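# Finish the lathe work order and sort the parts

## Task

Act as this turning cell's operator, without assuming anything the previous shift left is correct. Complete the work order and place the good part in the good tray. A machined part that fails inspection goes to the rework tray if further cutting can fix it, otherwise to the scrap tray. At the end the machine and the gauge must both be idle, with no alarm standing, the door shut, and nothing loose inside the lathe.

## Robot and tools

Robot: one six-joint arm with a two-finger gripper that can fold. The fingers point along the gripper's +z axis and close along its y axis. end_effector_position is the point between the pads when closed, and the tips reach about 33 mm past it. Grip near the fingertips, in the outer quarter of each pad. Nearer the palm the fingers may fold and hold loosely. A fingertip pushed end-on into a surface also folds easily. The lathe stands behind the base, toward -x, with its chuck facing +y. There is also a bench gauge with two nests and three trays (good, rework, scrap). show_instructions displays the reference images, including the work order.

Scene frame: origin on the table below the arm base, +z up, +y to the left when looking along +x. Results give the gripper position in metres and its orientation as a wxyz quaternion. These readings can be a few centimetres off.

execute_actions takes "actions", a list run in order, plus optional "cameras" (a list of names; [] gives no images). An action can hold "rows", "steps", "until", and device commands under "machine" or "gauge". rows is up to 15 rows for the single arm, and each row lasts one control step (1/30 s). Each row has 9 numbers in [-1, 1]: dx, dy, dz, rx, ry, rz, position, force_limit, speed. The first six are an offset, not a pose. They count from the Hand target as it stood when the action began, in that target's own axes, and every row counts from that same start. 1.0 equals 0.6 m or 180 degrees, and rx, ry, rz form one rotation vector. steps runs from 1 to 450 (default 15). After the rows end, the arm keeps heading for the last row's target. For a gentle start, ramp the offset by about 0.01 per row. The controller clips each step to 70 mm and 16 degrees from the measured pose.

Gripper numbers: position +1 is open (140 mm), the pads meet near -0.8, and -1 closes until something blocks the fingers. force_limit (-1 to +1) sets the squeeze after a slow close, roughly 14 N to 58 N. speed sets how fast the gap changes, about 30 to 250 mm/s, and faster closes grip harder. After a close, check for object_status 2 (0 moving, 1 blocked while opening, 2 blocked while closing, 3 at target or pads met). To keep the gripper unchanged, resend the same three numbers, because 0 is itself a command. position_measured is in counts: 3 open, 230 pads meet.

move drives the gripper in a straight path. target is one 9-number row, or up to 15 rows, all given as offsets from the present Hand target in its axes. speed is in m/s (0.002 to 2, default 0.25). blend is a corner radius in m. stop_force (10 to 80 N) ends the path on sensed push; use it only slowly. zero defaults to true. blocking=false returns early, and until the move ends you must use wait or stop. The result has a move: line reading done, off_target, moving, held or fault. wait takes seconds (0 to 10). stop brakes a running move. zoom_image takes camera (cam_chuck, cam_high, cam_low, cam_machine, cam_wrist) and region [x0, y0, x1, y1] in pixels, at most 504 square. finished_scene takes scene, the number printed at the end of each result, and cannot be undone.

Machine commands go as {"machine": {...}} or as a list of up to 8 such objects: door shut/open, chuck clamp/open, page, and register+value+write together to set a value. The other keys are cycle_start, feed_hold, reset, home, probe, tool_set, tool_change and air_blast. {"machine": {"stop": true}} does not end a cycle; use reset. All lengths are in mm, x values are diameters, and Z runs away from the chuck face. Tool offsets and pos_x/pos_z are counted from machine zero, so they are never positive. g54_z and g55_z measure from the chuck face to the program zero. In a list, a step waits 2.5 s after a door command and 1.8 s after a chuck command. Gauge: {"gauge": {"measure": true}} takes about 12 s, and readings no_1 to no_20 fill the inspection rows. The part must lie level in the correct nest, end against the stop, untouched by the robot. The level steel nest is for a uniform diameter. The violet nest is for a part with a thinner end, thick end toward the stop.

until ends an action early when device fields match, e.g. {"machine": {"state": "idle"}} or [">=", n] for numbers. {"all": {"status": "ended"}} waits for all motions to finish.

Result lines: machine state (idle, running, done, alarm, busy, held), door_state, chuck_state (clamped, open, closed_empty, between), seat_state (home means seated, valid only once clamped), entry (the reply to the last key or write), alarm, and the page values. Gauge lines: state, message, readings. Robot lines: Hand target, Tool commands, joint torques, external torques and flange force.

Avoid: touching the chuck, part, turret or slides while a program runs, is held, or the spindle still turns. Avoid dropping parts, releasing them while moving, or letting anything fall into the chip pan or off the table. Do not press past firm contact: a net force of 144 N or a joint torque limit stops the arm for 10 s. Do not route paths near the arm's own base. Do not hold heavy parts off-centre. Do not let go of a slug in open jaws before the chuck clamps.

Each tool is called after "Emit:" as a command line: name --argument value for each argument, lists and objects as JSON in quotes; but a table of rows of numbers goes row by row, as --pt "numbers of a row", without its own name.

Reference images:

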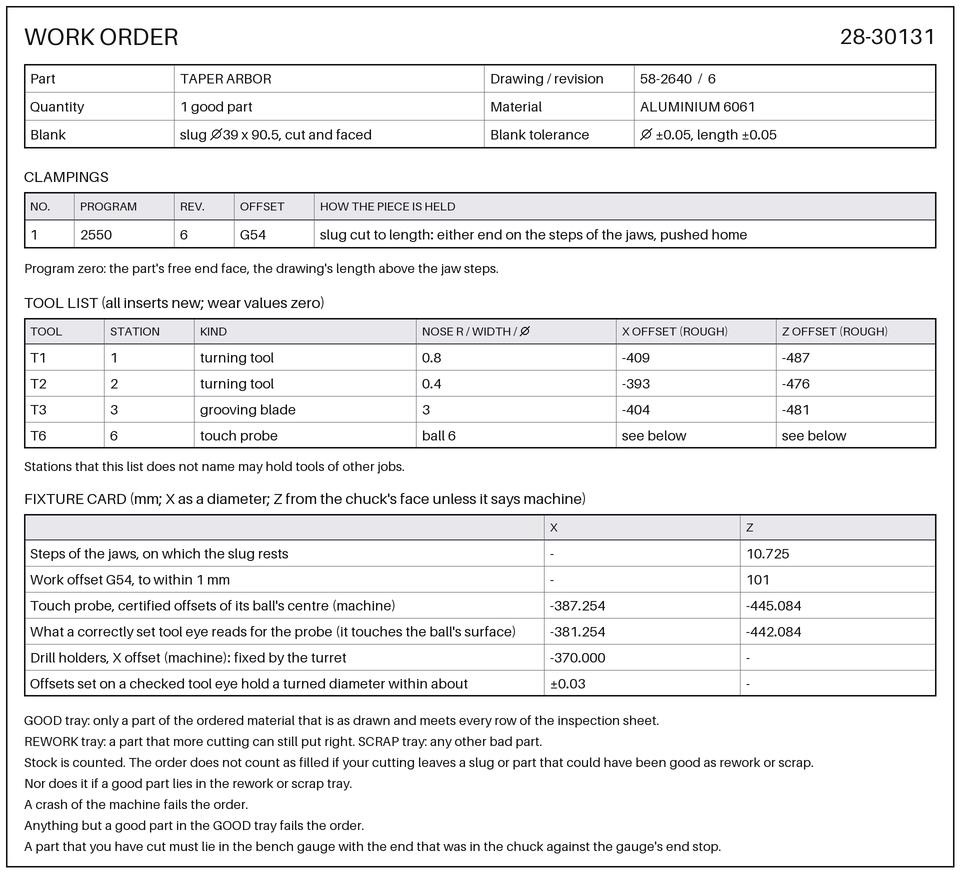

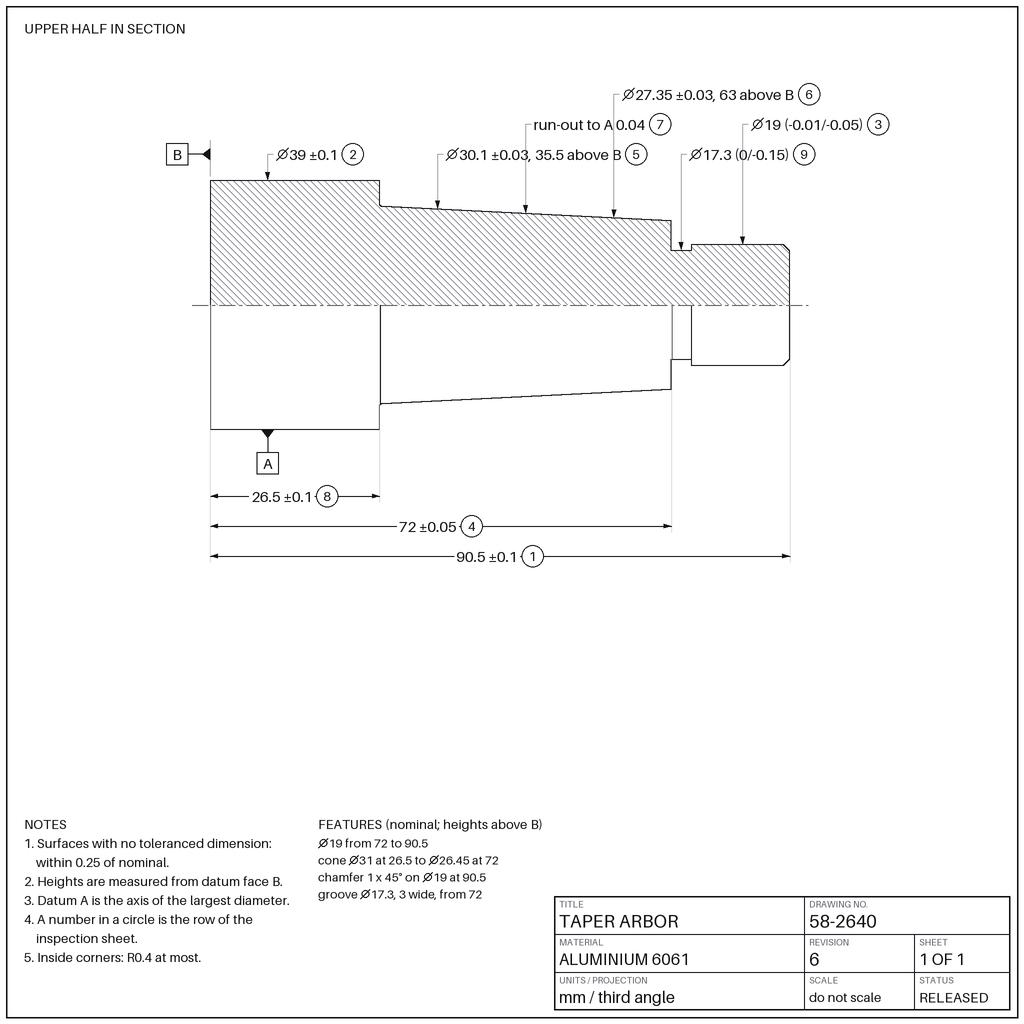

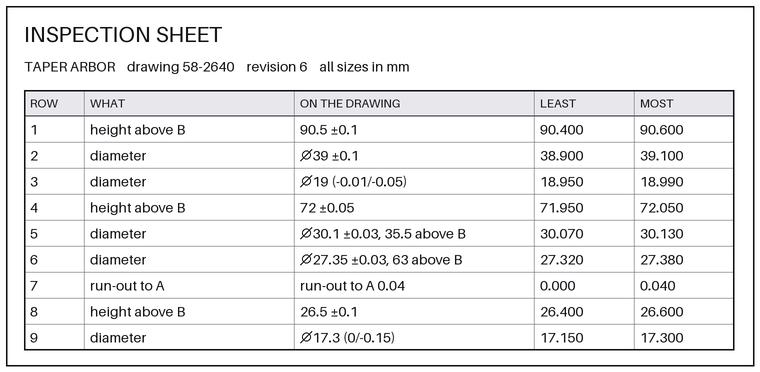

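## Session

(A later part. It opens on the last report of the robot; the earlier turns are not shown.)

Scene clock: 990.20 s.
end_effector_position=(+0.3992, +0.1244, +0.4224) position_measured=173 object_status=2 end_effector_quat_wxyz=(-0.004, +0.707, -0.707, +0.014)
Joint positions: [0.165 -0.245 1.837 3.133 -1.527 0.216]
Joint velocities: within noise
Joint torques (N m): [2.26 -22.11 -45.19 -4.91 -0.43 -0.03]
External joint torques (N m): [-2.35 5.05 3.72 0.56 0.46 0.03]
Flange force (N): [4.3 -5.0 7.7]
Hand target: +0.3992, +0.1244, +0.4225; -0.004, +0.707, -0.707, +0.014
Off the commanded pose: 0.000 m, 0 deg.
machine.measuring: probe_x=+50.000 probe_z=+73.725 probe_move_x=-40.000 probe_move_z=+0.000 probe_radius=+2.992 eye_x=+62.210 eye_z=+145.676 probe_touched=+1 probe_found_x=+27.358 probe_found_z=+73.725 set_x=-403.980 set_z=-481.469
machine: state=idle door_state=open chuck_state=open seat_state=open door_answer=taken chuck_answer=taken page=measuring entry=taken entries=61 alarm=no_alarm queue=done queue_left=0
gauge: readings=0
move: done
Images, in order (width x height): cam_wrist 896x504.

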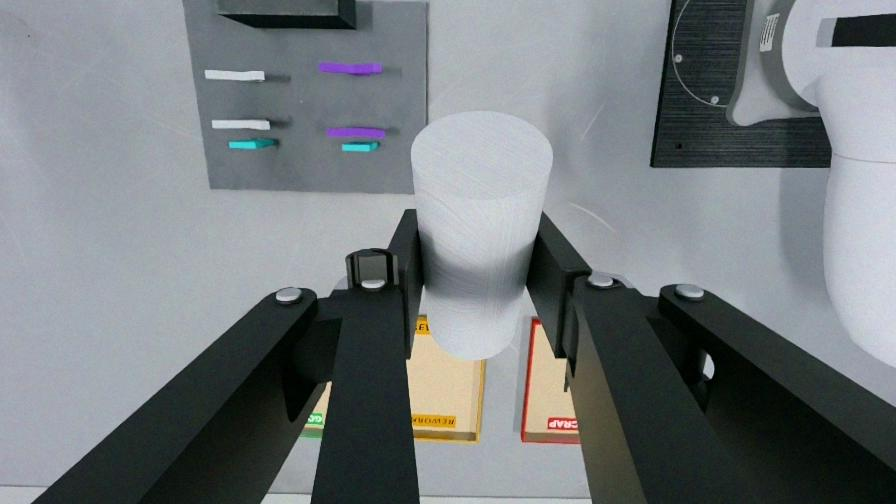

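Emit:
move --target '[0.106, -0.369, 0.298, 0, -0.1667, 0, -1, 0, -1]' --speed 0.2

Emit:
zoom_image --camera "cam_low" --region '[360, 100, 640, 290]'

Emit:
zoom_image --camera "cam_high" --region '[390, 220, 580, 370]'

Scene clock: 1019.37 s.
end_effector_position=(+0.6251, +0.0585, +0.2504) position_measured=173 object_status=2 end_effector_quat_wxyz=(-0.187, +0.687, -0.682, -0.170)
Joint positions: [-0.281 0.195 1.811 3.676 -1.286 -0.43]
Joint velocities: within noise
Joint torques (N m): [-0.95 -61.26 -39.89 -2.15 -1.09 -0.12]
External joint torques (N m): [0.28 4.83 3.18 -0.06 0.61 0.12]
Flange force (N): [3.2 -1.2 7.1]
Hand target: +0.6251, +0.0584, +0.2503; -0.187, +0.687, -0.682, -0.170
Off the commanded pose: 0.000 m, 0 deg.
machine.measuring: probe_x=+50.000 probe_z=+73.725 probe_move_x=-40.000 probe_move_z=+0.000 probe_radius=+2.992 eye_x=+62.210 eye_z=+145.676 probe_touched=+1 probe_found_x=+27.358 probe_found_z=+73.725 set_x=-403.980 set_z=-481.469
machine: state=idle door_state=open chuck_state=open seat_state=open door_answer=taken chuck_answer=taken page=measuring entry=taken entries=61 alarm=no_alarm queue=done queue_left=0
gauge: readings=0
move: done

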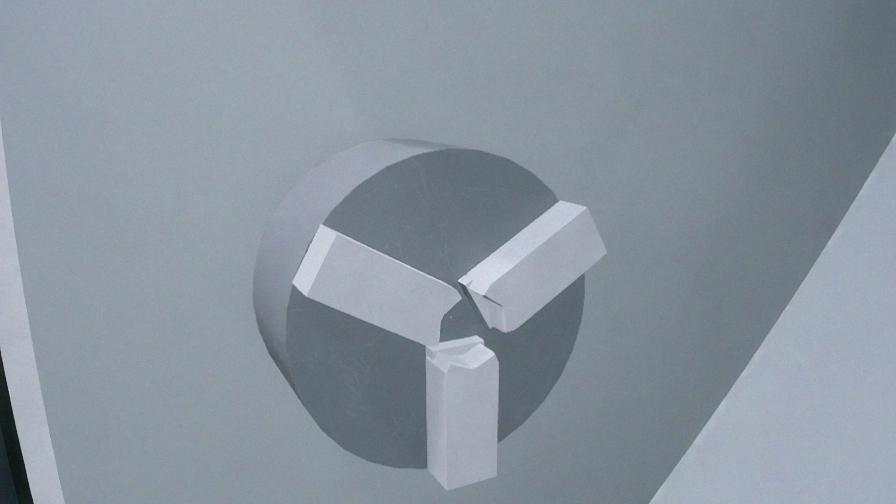

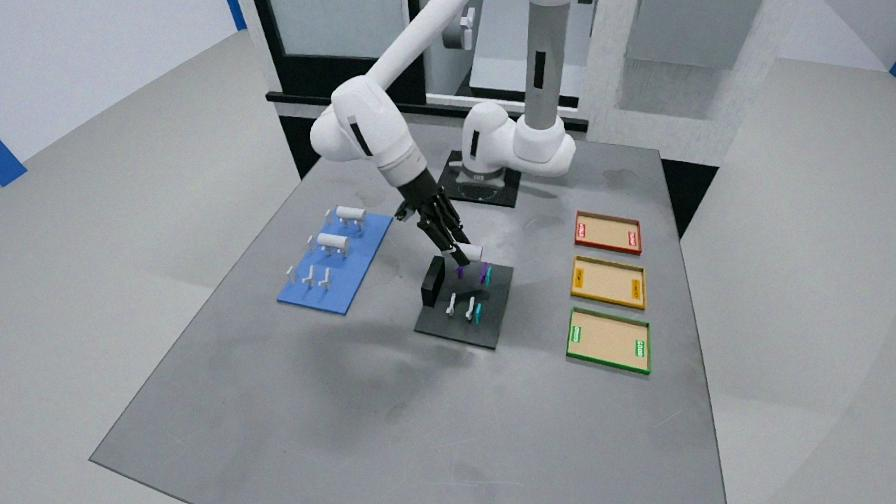

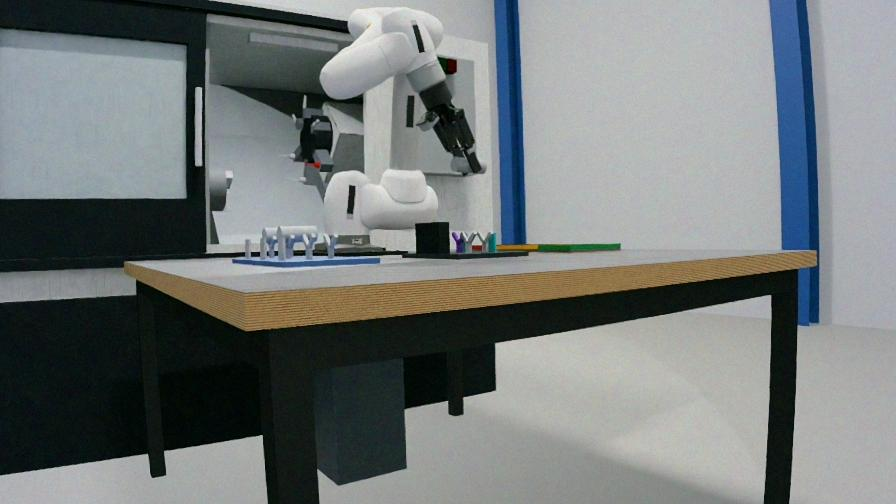

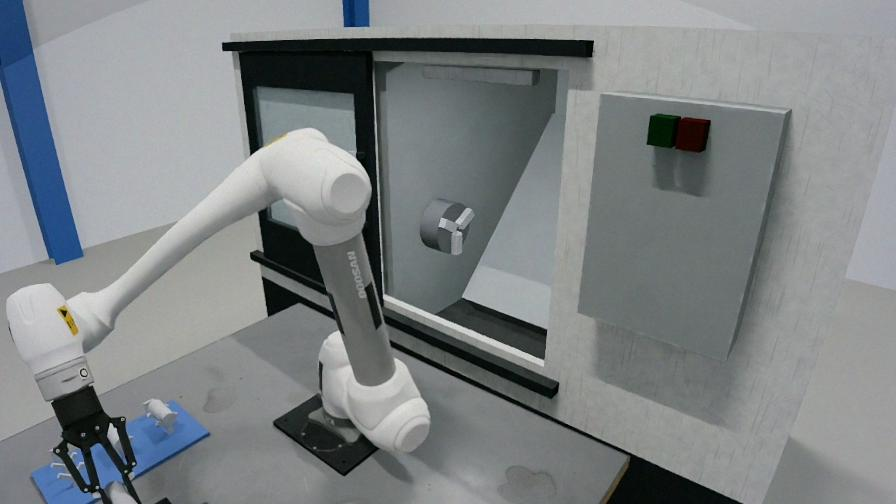

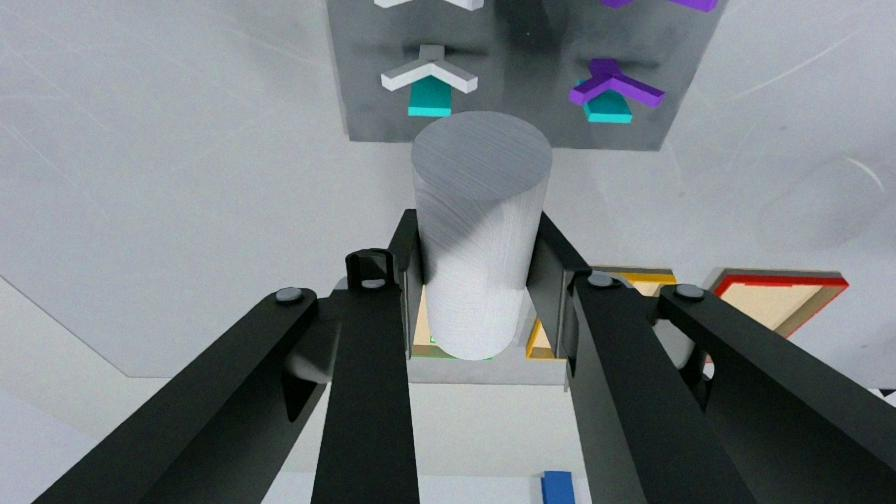

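Scaled by 1.800.

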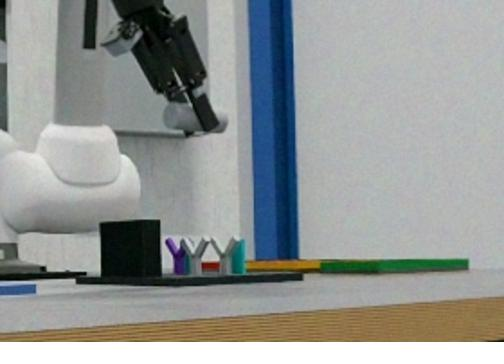

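Scaled by 2.653.

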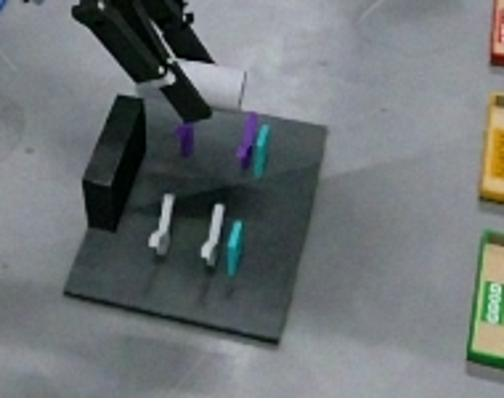

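Emit:
move --target '[0.0655, -0.031, 0.117, 0, 0, 0, -1, 0, -1]' --speed 0.12 --cameras '["cam_wrist", "cam_low", "cam_high"]'

Emit:
zoom_image --camera "cam_low" --region '[380, 140, 560, 280]'

Emit:
zoom_image --camera "cam_high" --region '[390, 220, 580, 370]'

Scene clock: 1029.67 s.
end_effector_position=(+0.6458, +0.0584, +0.1704) position_measured=173 object_status=2 end_effector_quat_wxyz=(-0.187, +0.687, -0.682, -0.170)
Joint positions: [-0.273 0.289 1.852 3.703 -1.167 -0.497]
Joint velocities: within noise
Joint torques (N m): [-0.7 -67.58 -36.84 -1.89 -1.21 -0.01]
External joint torques (N m): [0 4.96 3.22 -0.11 0.64 0.01]
Flange force (N): [3.8 -0.4 7.3]
Hand target: +0.6458, +0.0584, +0.1704; -0.187, +0.687, -0.682, -0.170
Off the commanded pose: 0.000 m, 0 deg.
machine.measuring: probe_x=+50.000 probe_z=+73.725 probe_move_x=-40.000 probe_move_z=+0.000 probe_radius=+2.992 eye_x=+62.210 eye_z=+145.676 probe_touched=+1 probe_found_x=+27.358 probe_found_z=+73.725 set_x=-403.980 set_z=-481.469
machine: state=idle door_state=open chuck_state=open seat_state=open door_answer=taken chuck_answer=taken page=measuring entry=taken entries=61 alarm=no_alarm queue=done queue_left=0
gauge: readings=0
move: done
Images, in order (width x height): cam_high 896x504, cam_low 896x504, cam_wrist 896x504.

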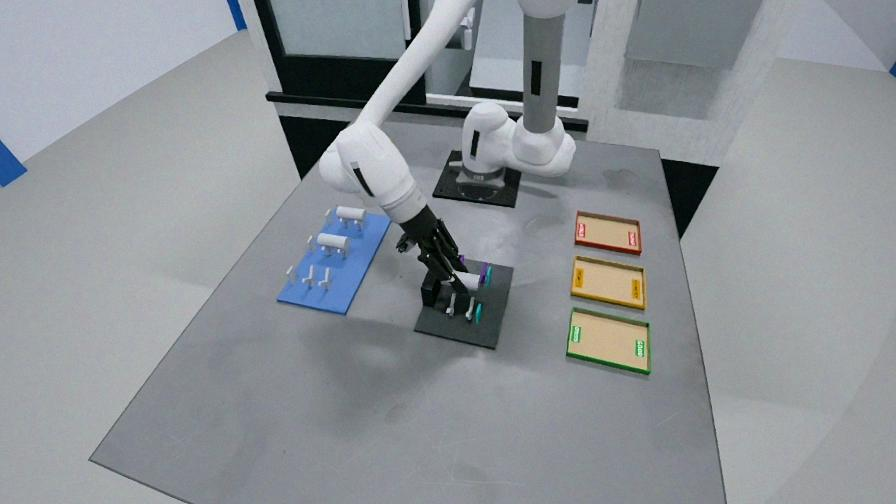

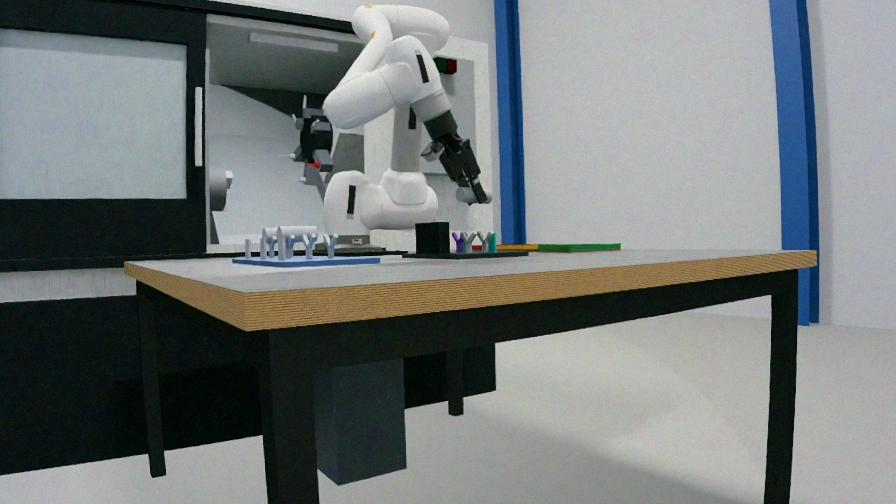

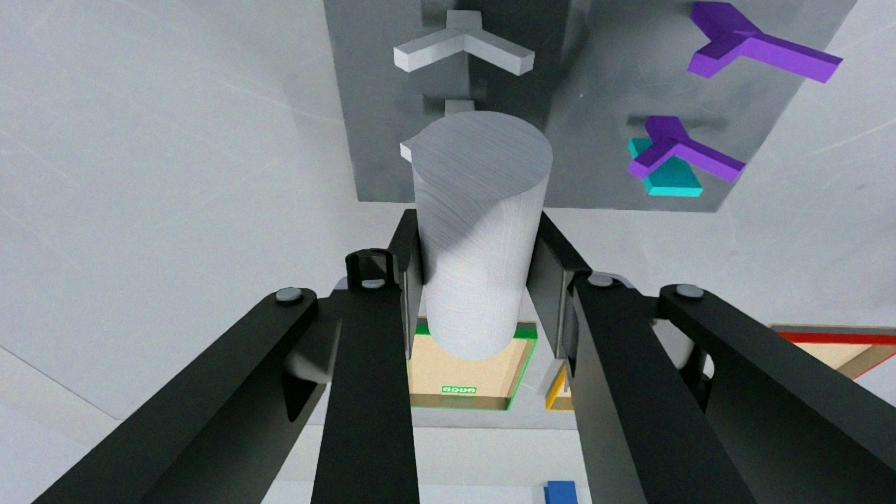

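Scaled by 2.800.

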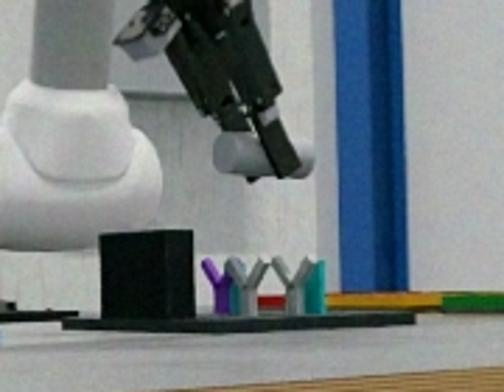

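Scaled by 2.653.

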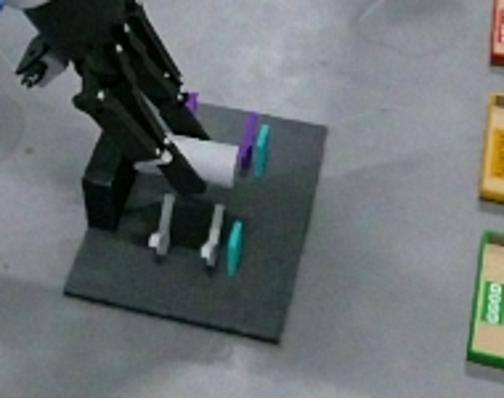

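Emit:
move --target '[0.0477, 0.1026, 0.0852, 0, 0, 0, -1, 0, -1]' --speed 0.12 --cameras '["cam_wrist", "cam_low", "cam_high"]'

Emit:
zoom_image --camera "cam_low" --region '[400, 180, 540, 270]'

Emit:
zoom_image --camera "cam_high" --region '[400, 230, 540, 360]'

Scene clock: 1078.87 s.
end_effector_position=(+0.5858, +0.0584, +0.1102) position_measured=173 object_status=2 end_effector_quat_wxyz=(-0.187, +0.687, -0.682, -0.170)
Joint positions: [-0.294 0.269 2.014 3.736 -1.057 -0.6]
Joint velocities: within noise
Joint torques (N m): [-0.8 -61.6 -33.18 -1.7 -1.34 -0.01]
External joint torques (N m): [0.1 4.96 3.7 -0.04 0.64 0.01]
Flange force (N): [4.1 0.6 8.6]
Hand target: +0.5858, +0.0584, +0.1102; -0.187, +0.687, -0.682, -0.170
Off the commanded pose: 0.000 m, 0 deg.
machine.measuring: probe_x=+50.000 probe_z=+73.725 probe_move_x=-40.000 probe_move_z=+0.000 probe_radius=+2.992 eye_x=+62.210 eye_z=+145.676 probe_touched=+1 probe_found_x=+27.358 probe_found_z=+73.725 set_x=-403.980 set_z=-481.469
machine: state=idle door_state=open chuck_state=open seat_state=open door_answer=taken chuck_answer=taken page=measuring entry=taken entries=61 alarm=no_alarm queue=done queue_left=0
gauge: readings=0
move: done
Images, in order (width x height): cam_high 896x504, cam_low 896x504, cam_wrist 896x504.

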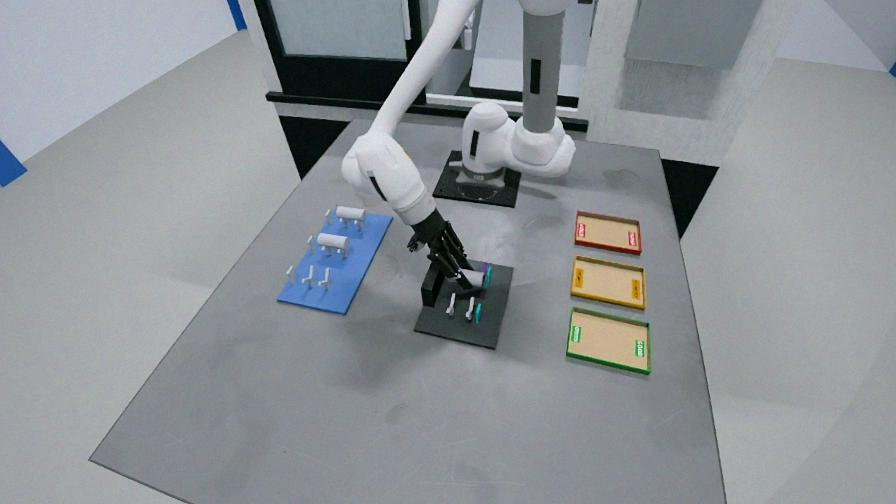

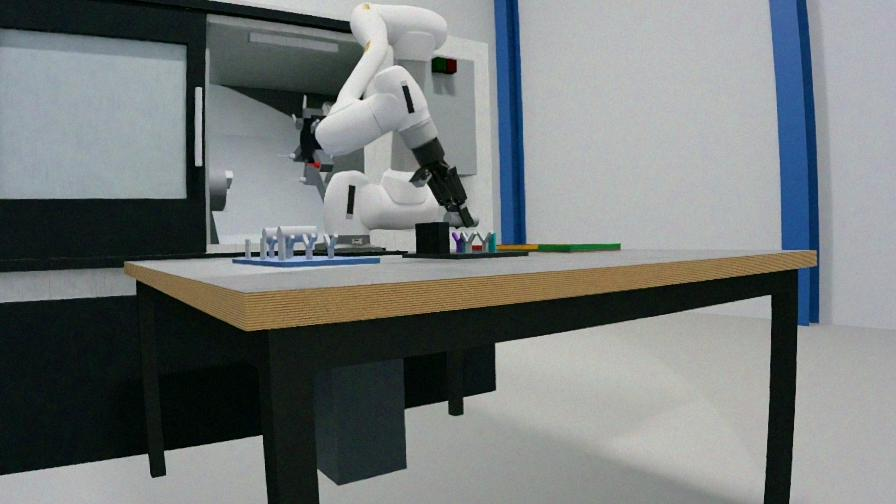

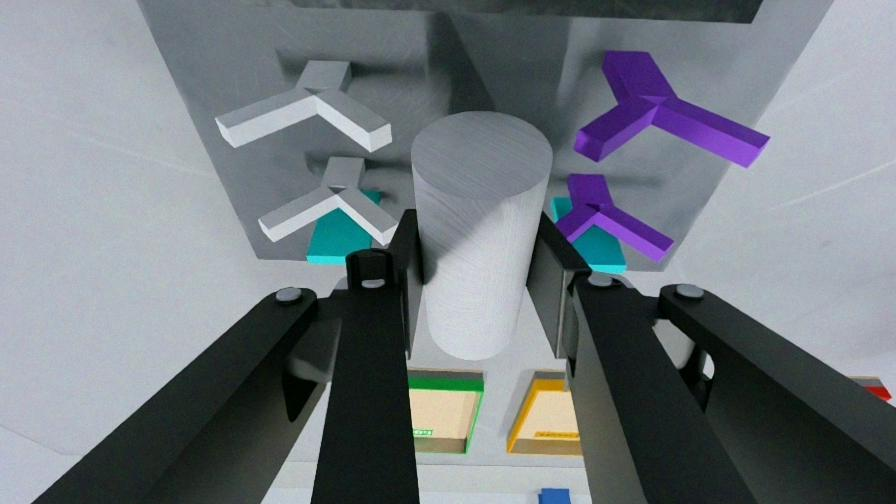

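Scaled by 3.600.

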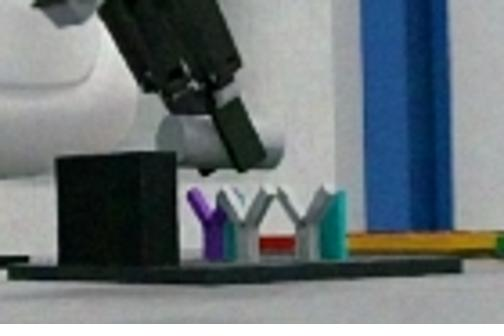

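Scaled by 3.600.

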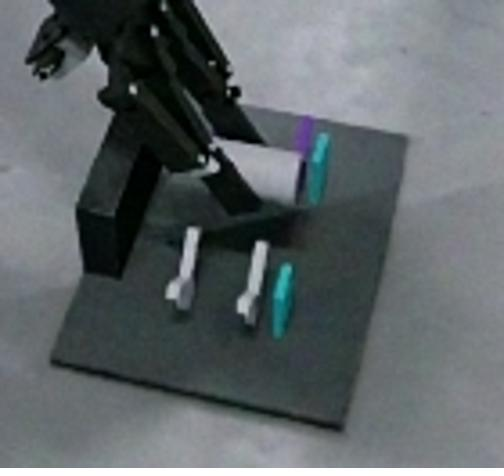

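Emit:
move --pt "-0.0407 -0.002 -0.0728 0 0 0 -1 0 -1" --pt "-0.202 0 0.1513 0 0 0 -1 0 -1" --speed 0.15 --blend '[0.02, 0]' --cameras '["cam_low"]'

Emit:
move --target '[0.0489, 0.0025, 0.0874, 0, 0, 0, -1, 0, -1]' --speed 0.015 --stop_force 10 --cameras '["cam_low", "cam_wrist"]'

Emit:
zoom_image --camera "cam_low" --region '[400, 170, 560, 270]'

Scene clock: 1110.40 s.
end_effector_position=(+0.5862, +0.2084, +0.0901) position_measured=173 object_status=2 end_effector_quat_wxyz=(-0.187, +0.687, -0.682, -0.170)
Joint positions: [-0.038 0.28 2.042 3.821 -0.912 -0.444]
Joint velocities: within noise
Joint torques (N m): [-0.88 -61.21 -31.69 -1.39 -1.08 -0.05]
External joint torques (N m): [0.27 4.27 3.14 -0.11 0.58 0.05]
Flange force (N): [3.3 0.7 7.5]
Hand target: +0.5862, +0.2085, +0.0902; -0.187, +0.687, -0.682, -0.170
Off the commanded pose: 0.000 m, 0 deg.
machine.measuring: probe_x=+50.000 probe_z=+73.725 probe_move_x=-40.000 probe_move_z=+0.000 probe_radius=+2.992 eye_x=+62.210 eye_z=+145.676 probe_touched=+1 probe_found_x=+27.358 probe_found_z=+73.725 set_x=-403.980 set_z=-481.469
machine: state=idle door_state=open chuck_state=open seat_state=open door_answer=taken chuck_answer=taken page=measuring entry=taken entries=61 alarm=no_alarm queue=done queue_left=0
gauge: readings=0
move: done
Images, in order (width x height): cam_low 896x504.

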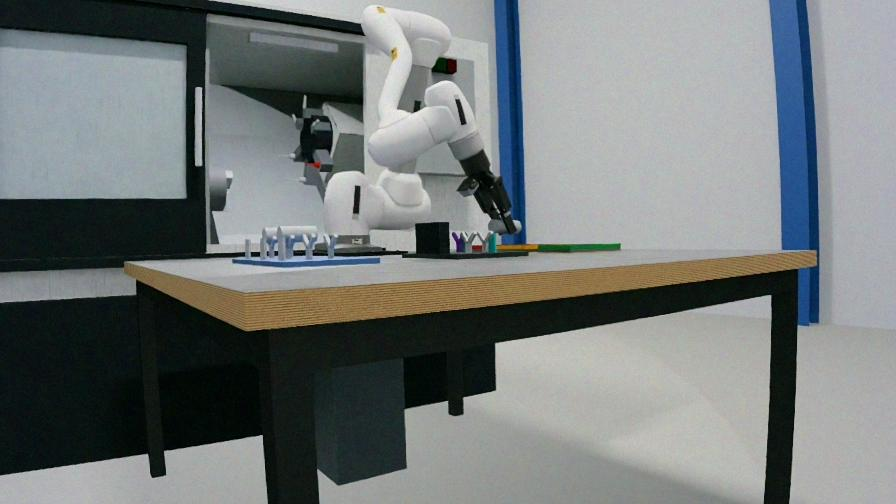

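Scene clock: 1114.53 s.
end_effector_position=(+0.5862, +0.2085, +0.0370) position_measured=173 object_status=2 end_effector_quat_wxyz=(-0.187, +0.687, -0.682, -0.170)
Joint positions: [-0.037 0.35 2.075 3.878 -0.833 -0.531]
Joint velocities: within noise
Joint torques (N m): [-2.53 -61.02 -24.27 -2.81 -0.36 0.09]
External joint torques (N m): [1.92 0.43 -0.92 1.56 -0.25 -0.09]
Flange force (N): [-2.6 -1.6 3.5]
Hand target: +0.5863, +0.2085, +0.0371; -0.187, +0.687, -0.682, -0.170 (not the last commanded pose)
Off the commanded pose: 0.007 m, 0 deg.
machine.measuring: probe_x=+50.000 probe_z=+73.725 probe_move_x=-40.000 probe_move_z=+0.000 probe_radius=+2.992 eye_x=+62.210 eye_z=+145.676 probe_touched=+1 probe_found_x=+27.358 probe_found_z=+73.725 set_x=-403.980 set_z=-481.469
machine: state=idle door_state=open chuck_state=open seat_state=open door_answer=taken chuck_answer=taken page=measuring entry=taken entries=61 alarm=no_alarm queue=done queue_left=0
gauge: readings=0
move: contact
Images, in order (width x height): cam_low 896x504, cam_wrist 896x504.

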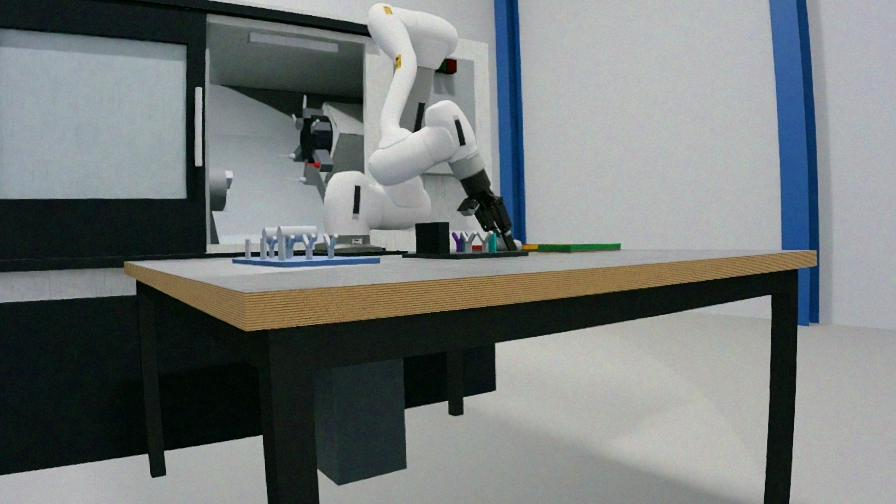

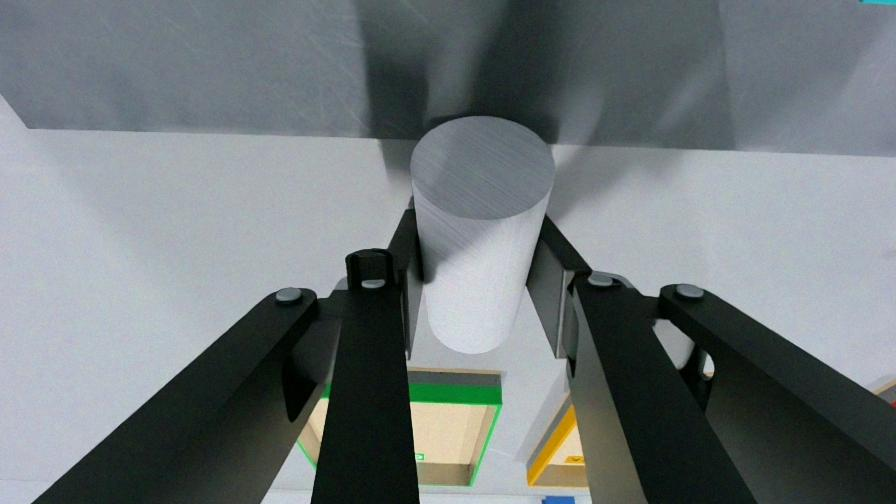

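Scaled by 3.150.

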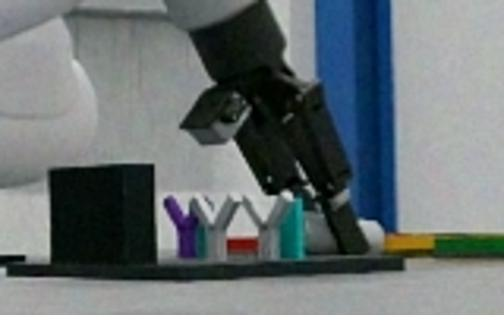

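Emit:
move --target '[0, 0, 0, 0, 0, 0, -0.2, 0, -1]' --cameras '["cam_wrist"]'

Emit:
move --target '[-0.0305, 0, 0.0158, 0, 0.1667, 0, -0.2, 0, -1]' --speed 0.12 --cameras '["cam_wrist", "cam_low"]'

Scene clock: 1125.93 s.
end_effector_position=(+0.5863, +0.2085, +0.0371) position_measured=154 object_status=0 end_effector_quat_wxyz=(-0.187, +0.687, -0.682, -0.170)
Joint positions: [-0.037 0.35 2.075 3.877 -0.833 -0.531]
Joint velocities: within noise
Joint torques (N m): [-1.24 -63.84 -26.81 -1.52 -1.06 -0.04]
External joint torques (N m): [0.58 3.54 1.71 0.27 0.45 0.04]
Flange force (N): [2.0 -0.5 6.6]
Hand target: +0.5863, +0.2085, +0.0371; -0.187, +0.687, -0.682, -0.170
Off the commanded pose: 0.000 m, 0 deg.
machine.measuring: probe_x=+50.000 probe_z=+73.725 probe_move_x=-40.000 probe_move_z=+0.000 probe_radius=+2.992 eye_x=+62.210 eye_z=+145.676 probe_touched=+1 probe_found_x=+27.358 probe_found_z=+73.725 set_x=-403.980 set_z=-481.469
machine: state=idle door_state=open chuck_state=open seat_state=open door_answer=taken chuck_answer=taken page=measuring entry=taken entries=61 alarm=no_alarm queue=done queue_left=0
gauge: readings=0
move: done
Images, in order (width x height): cam_wrist 896x504.

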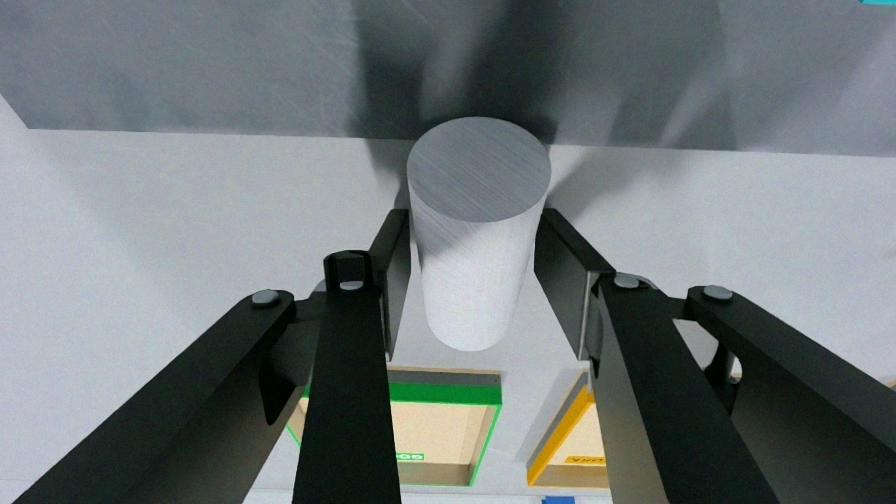

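Scene clock: 1128.47 s.
end_effector_position=(+0.5862, +0.2291, +0.0377) position_measured=154 object_status=3 end_effector_quat_wxyz=(-0.004, +0.707, -0.707, +0.014)
Joint positions: [0.272 0.344 1.969 3.127 -0.807 0.333]
Joint velocities: within noise
Joint torques (N m): [-0.79 -68.46 -32.41 -3.47 -0.42 -0.11]
External joint torques (N m): [0.28 2.88 1.81 0.27 0.45 0.11]
Flange force (N): [-0.6 0.4 5.4]
Hand target: +0.5862, +0.2291, +0.0377; -0.004, +0.707, -0.707, +0.014
Off the commanded pose: 0.000 m, 0 deg.
machine.measuring: probe_x=+50.000 probe_z=+73.725 probe_move_x=-40.000 probe_move_z=+0.000 probe_radius=+2.992 eye_x=+62.210 eye_z=+145.676 probe_touched=+1 probe_found_x=+27.358 probe_found_z=+73.725 set_x=-403.980 set_z=-481.469
machine: state=idle door_state=open chuck_state=open seat_state=open door_answer=taken chuck_answer=taken page=measuring entry=taken entries=61 alarm=no_alarm queue=done queue_left=0
gauge: readings=0
move: done
Images, in order (width x height): cam_low 896x504, cam_wrist 896x504.

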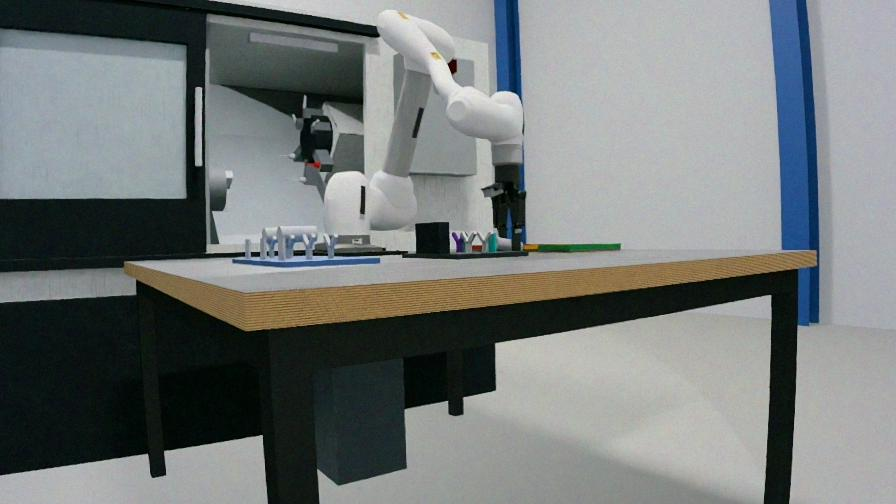

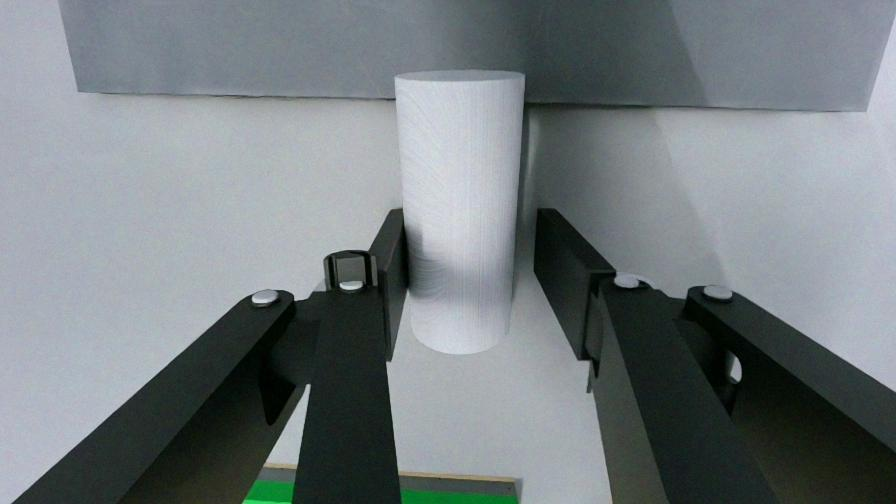

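Emit:
move --target '[0, 0, 0, 0, 0, 0, -1, 0, -1]' --cameras '["cam_wrist"]'

Emit:
wait --seconds 1.5 --cameras '["cam_wrist"]'

Scene clock: 1131.87 s.
end_effector_position=(+0.5862, +0.2291, +0.0377) position_measured=174 object_status=0 end_effector_quat_wxyz=(-0.004, +0.707, -0.707, +0.014)
Joint positions: [0.272 0.344 1.969 3.127 -0.807 0.333]
Joint velocities: within noise
Joint torques (N m): [-0.81 -63.26 -29.49 -3.47 -0.19 0.14]
External joint torques (N m): [0.25 -2.37 -1.11 0.26 0.21 -0.15]
Flange force (N): [0.3 0.9 -3.2]
Hand target: +0.5862, +0.2291, +0.0377; -0.004, +0.707, -0.707, +0.014
Off the commanded pose: 0.000 m, 0 deg.
machine.measuring: probe_x=+50.000 probe_z=+73.725 probe_move_x=-40.000 probe_move_z=+0.000 probe_radius=+2.992 eye_x=+62.210 eye_z=+145.676 probe_touched=+1 probe_found_x=+27.358 probe_found_z=+73.725 set_x=-403.980 set_z=-481.469
machine: state=idle door_state=open chuck_state=open seat_state=open door_answer=taken chuck_answer=taken page=measuring entry=taken entries=61 alarm=no_alarm queue=done queue_left=0
gauge: readings=0
move: done
Images, in order (width x height): cam_wrist 896x504.

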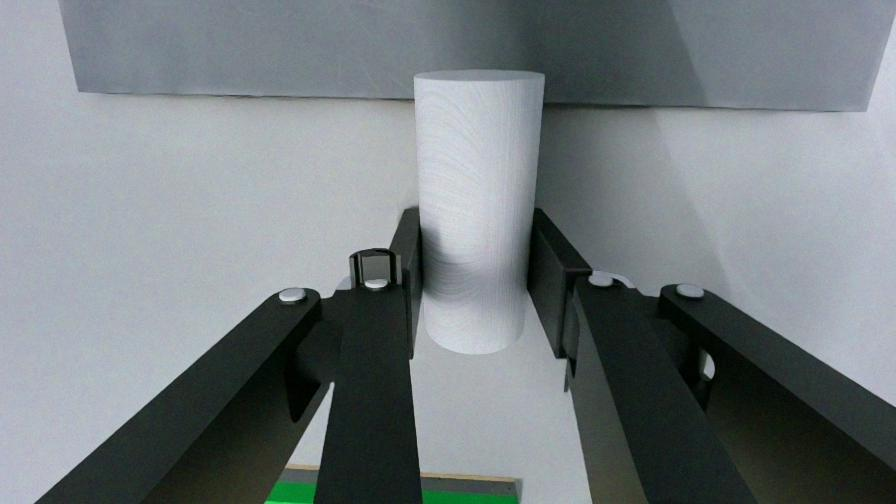

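Scene clock: 1133.37 s.
end_effector_position=(+0.5862, +0.2291, +0.0377) position_measured=174 object_status=2 end_effector_quat_wxyz=(-0.004, +0.707, -0.707, +0.014)
Joint positions: [0.272 0.344 1.969 3.127 -0.807 0.333]
Joint velocities: within noise
Joint torques (N m): [-0.99 -63.83 -29.47 -3.48 -0.11 0.13]
External joint torques (N m): [0.43 -1.81 -1.27 0.26 0.14 -0.13]
Flange force (N): [-0.5 0.0 -2.7]
Hand target: +0.5862, +0.2291, +0.0377; -0.004, +0.707, -0.707, +0.014
Tool commands: gripper/position=-1.0 gripper/force_limit=+0.0 gripper/speed=-1.0
Off the commanded pose: 0.000 m, 0 deg.
machine.measuring: probe_x=+50.000 probe_z=+73.725 probe_move_x=-40.000 probe_move_z=+0.000 probe_radius=+2.992 eye_x=+62.210 eye_z=+145.676 probe_touched=+1 probe_found_x=+27.358 probe_found_z=+73.725 set_x=-403.980 set_z=-481.469
machine: state=idle door_state=open chuck_state=open seat_state=open door_answer=taken chuck_answer=taken page=measuring entry=taken entries=61 alarm=no_alarm queue=done queue_left=0
gauge: readings=0
wait: 1.50 s
Images, in order (width x height): cam_wrist 896x504.

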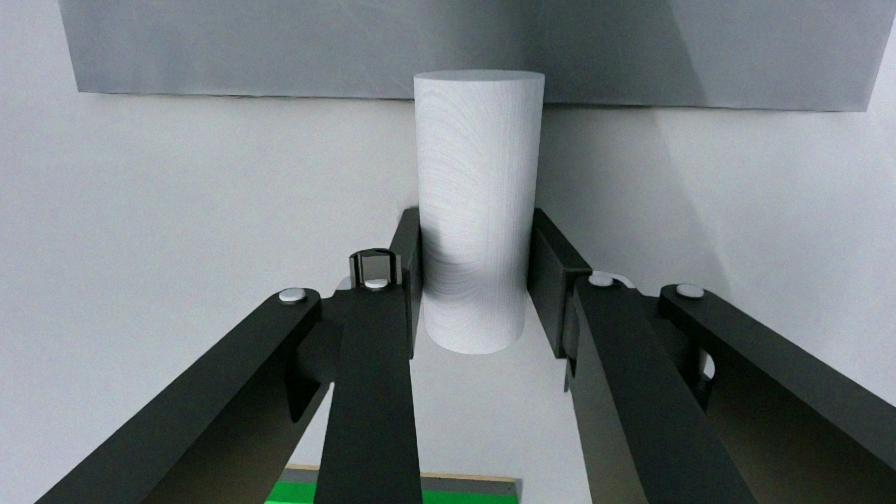

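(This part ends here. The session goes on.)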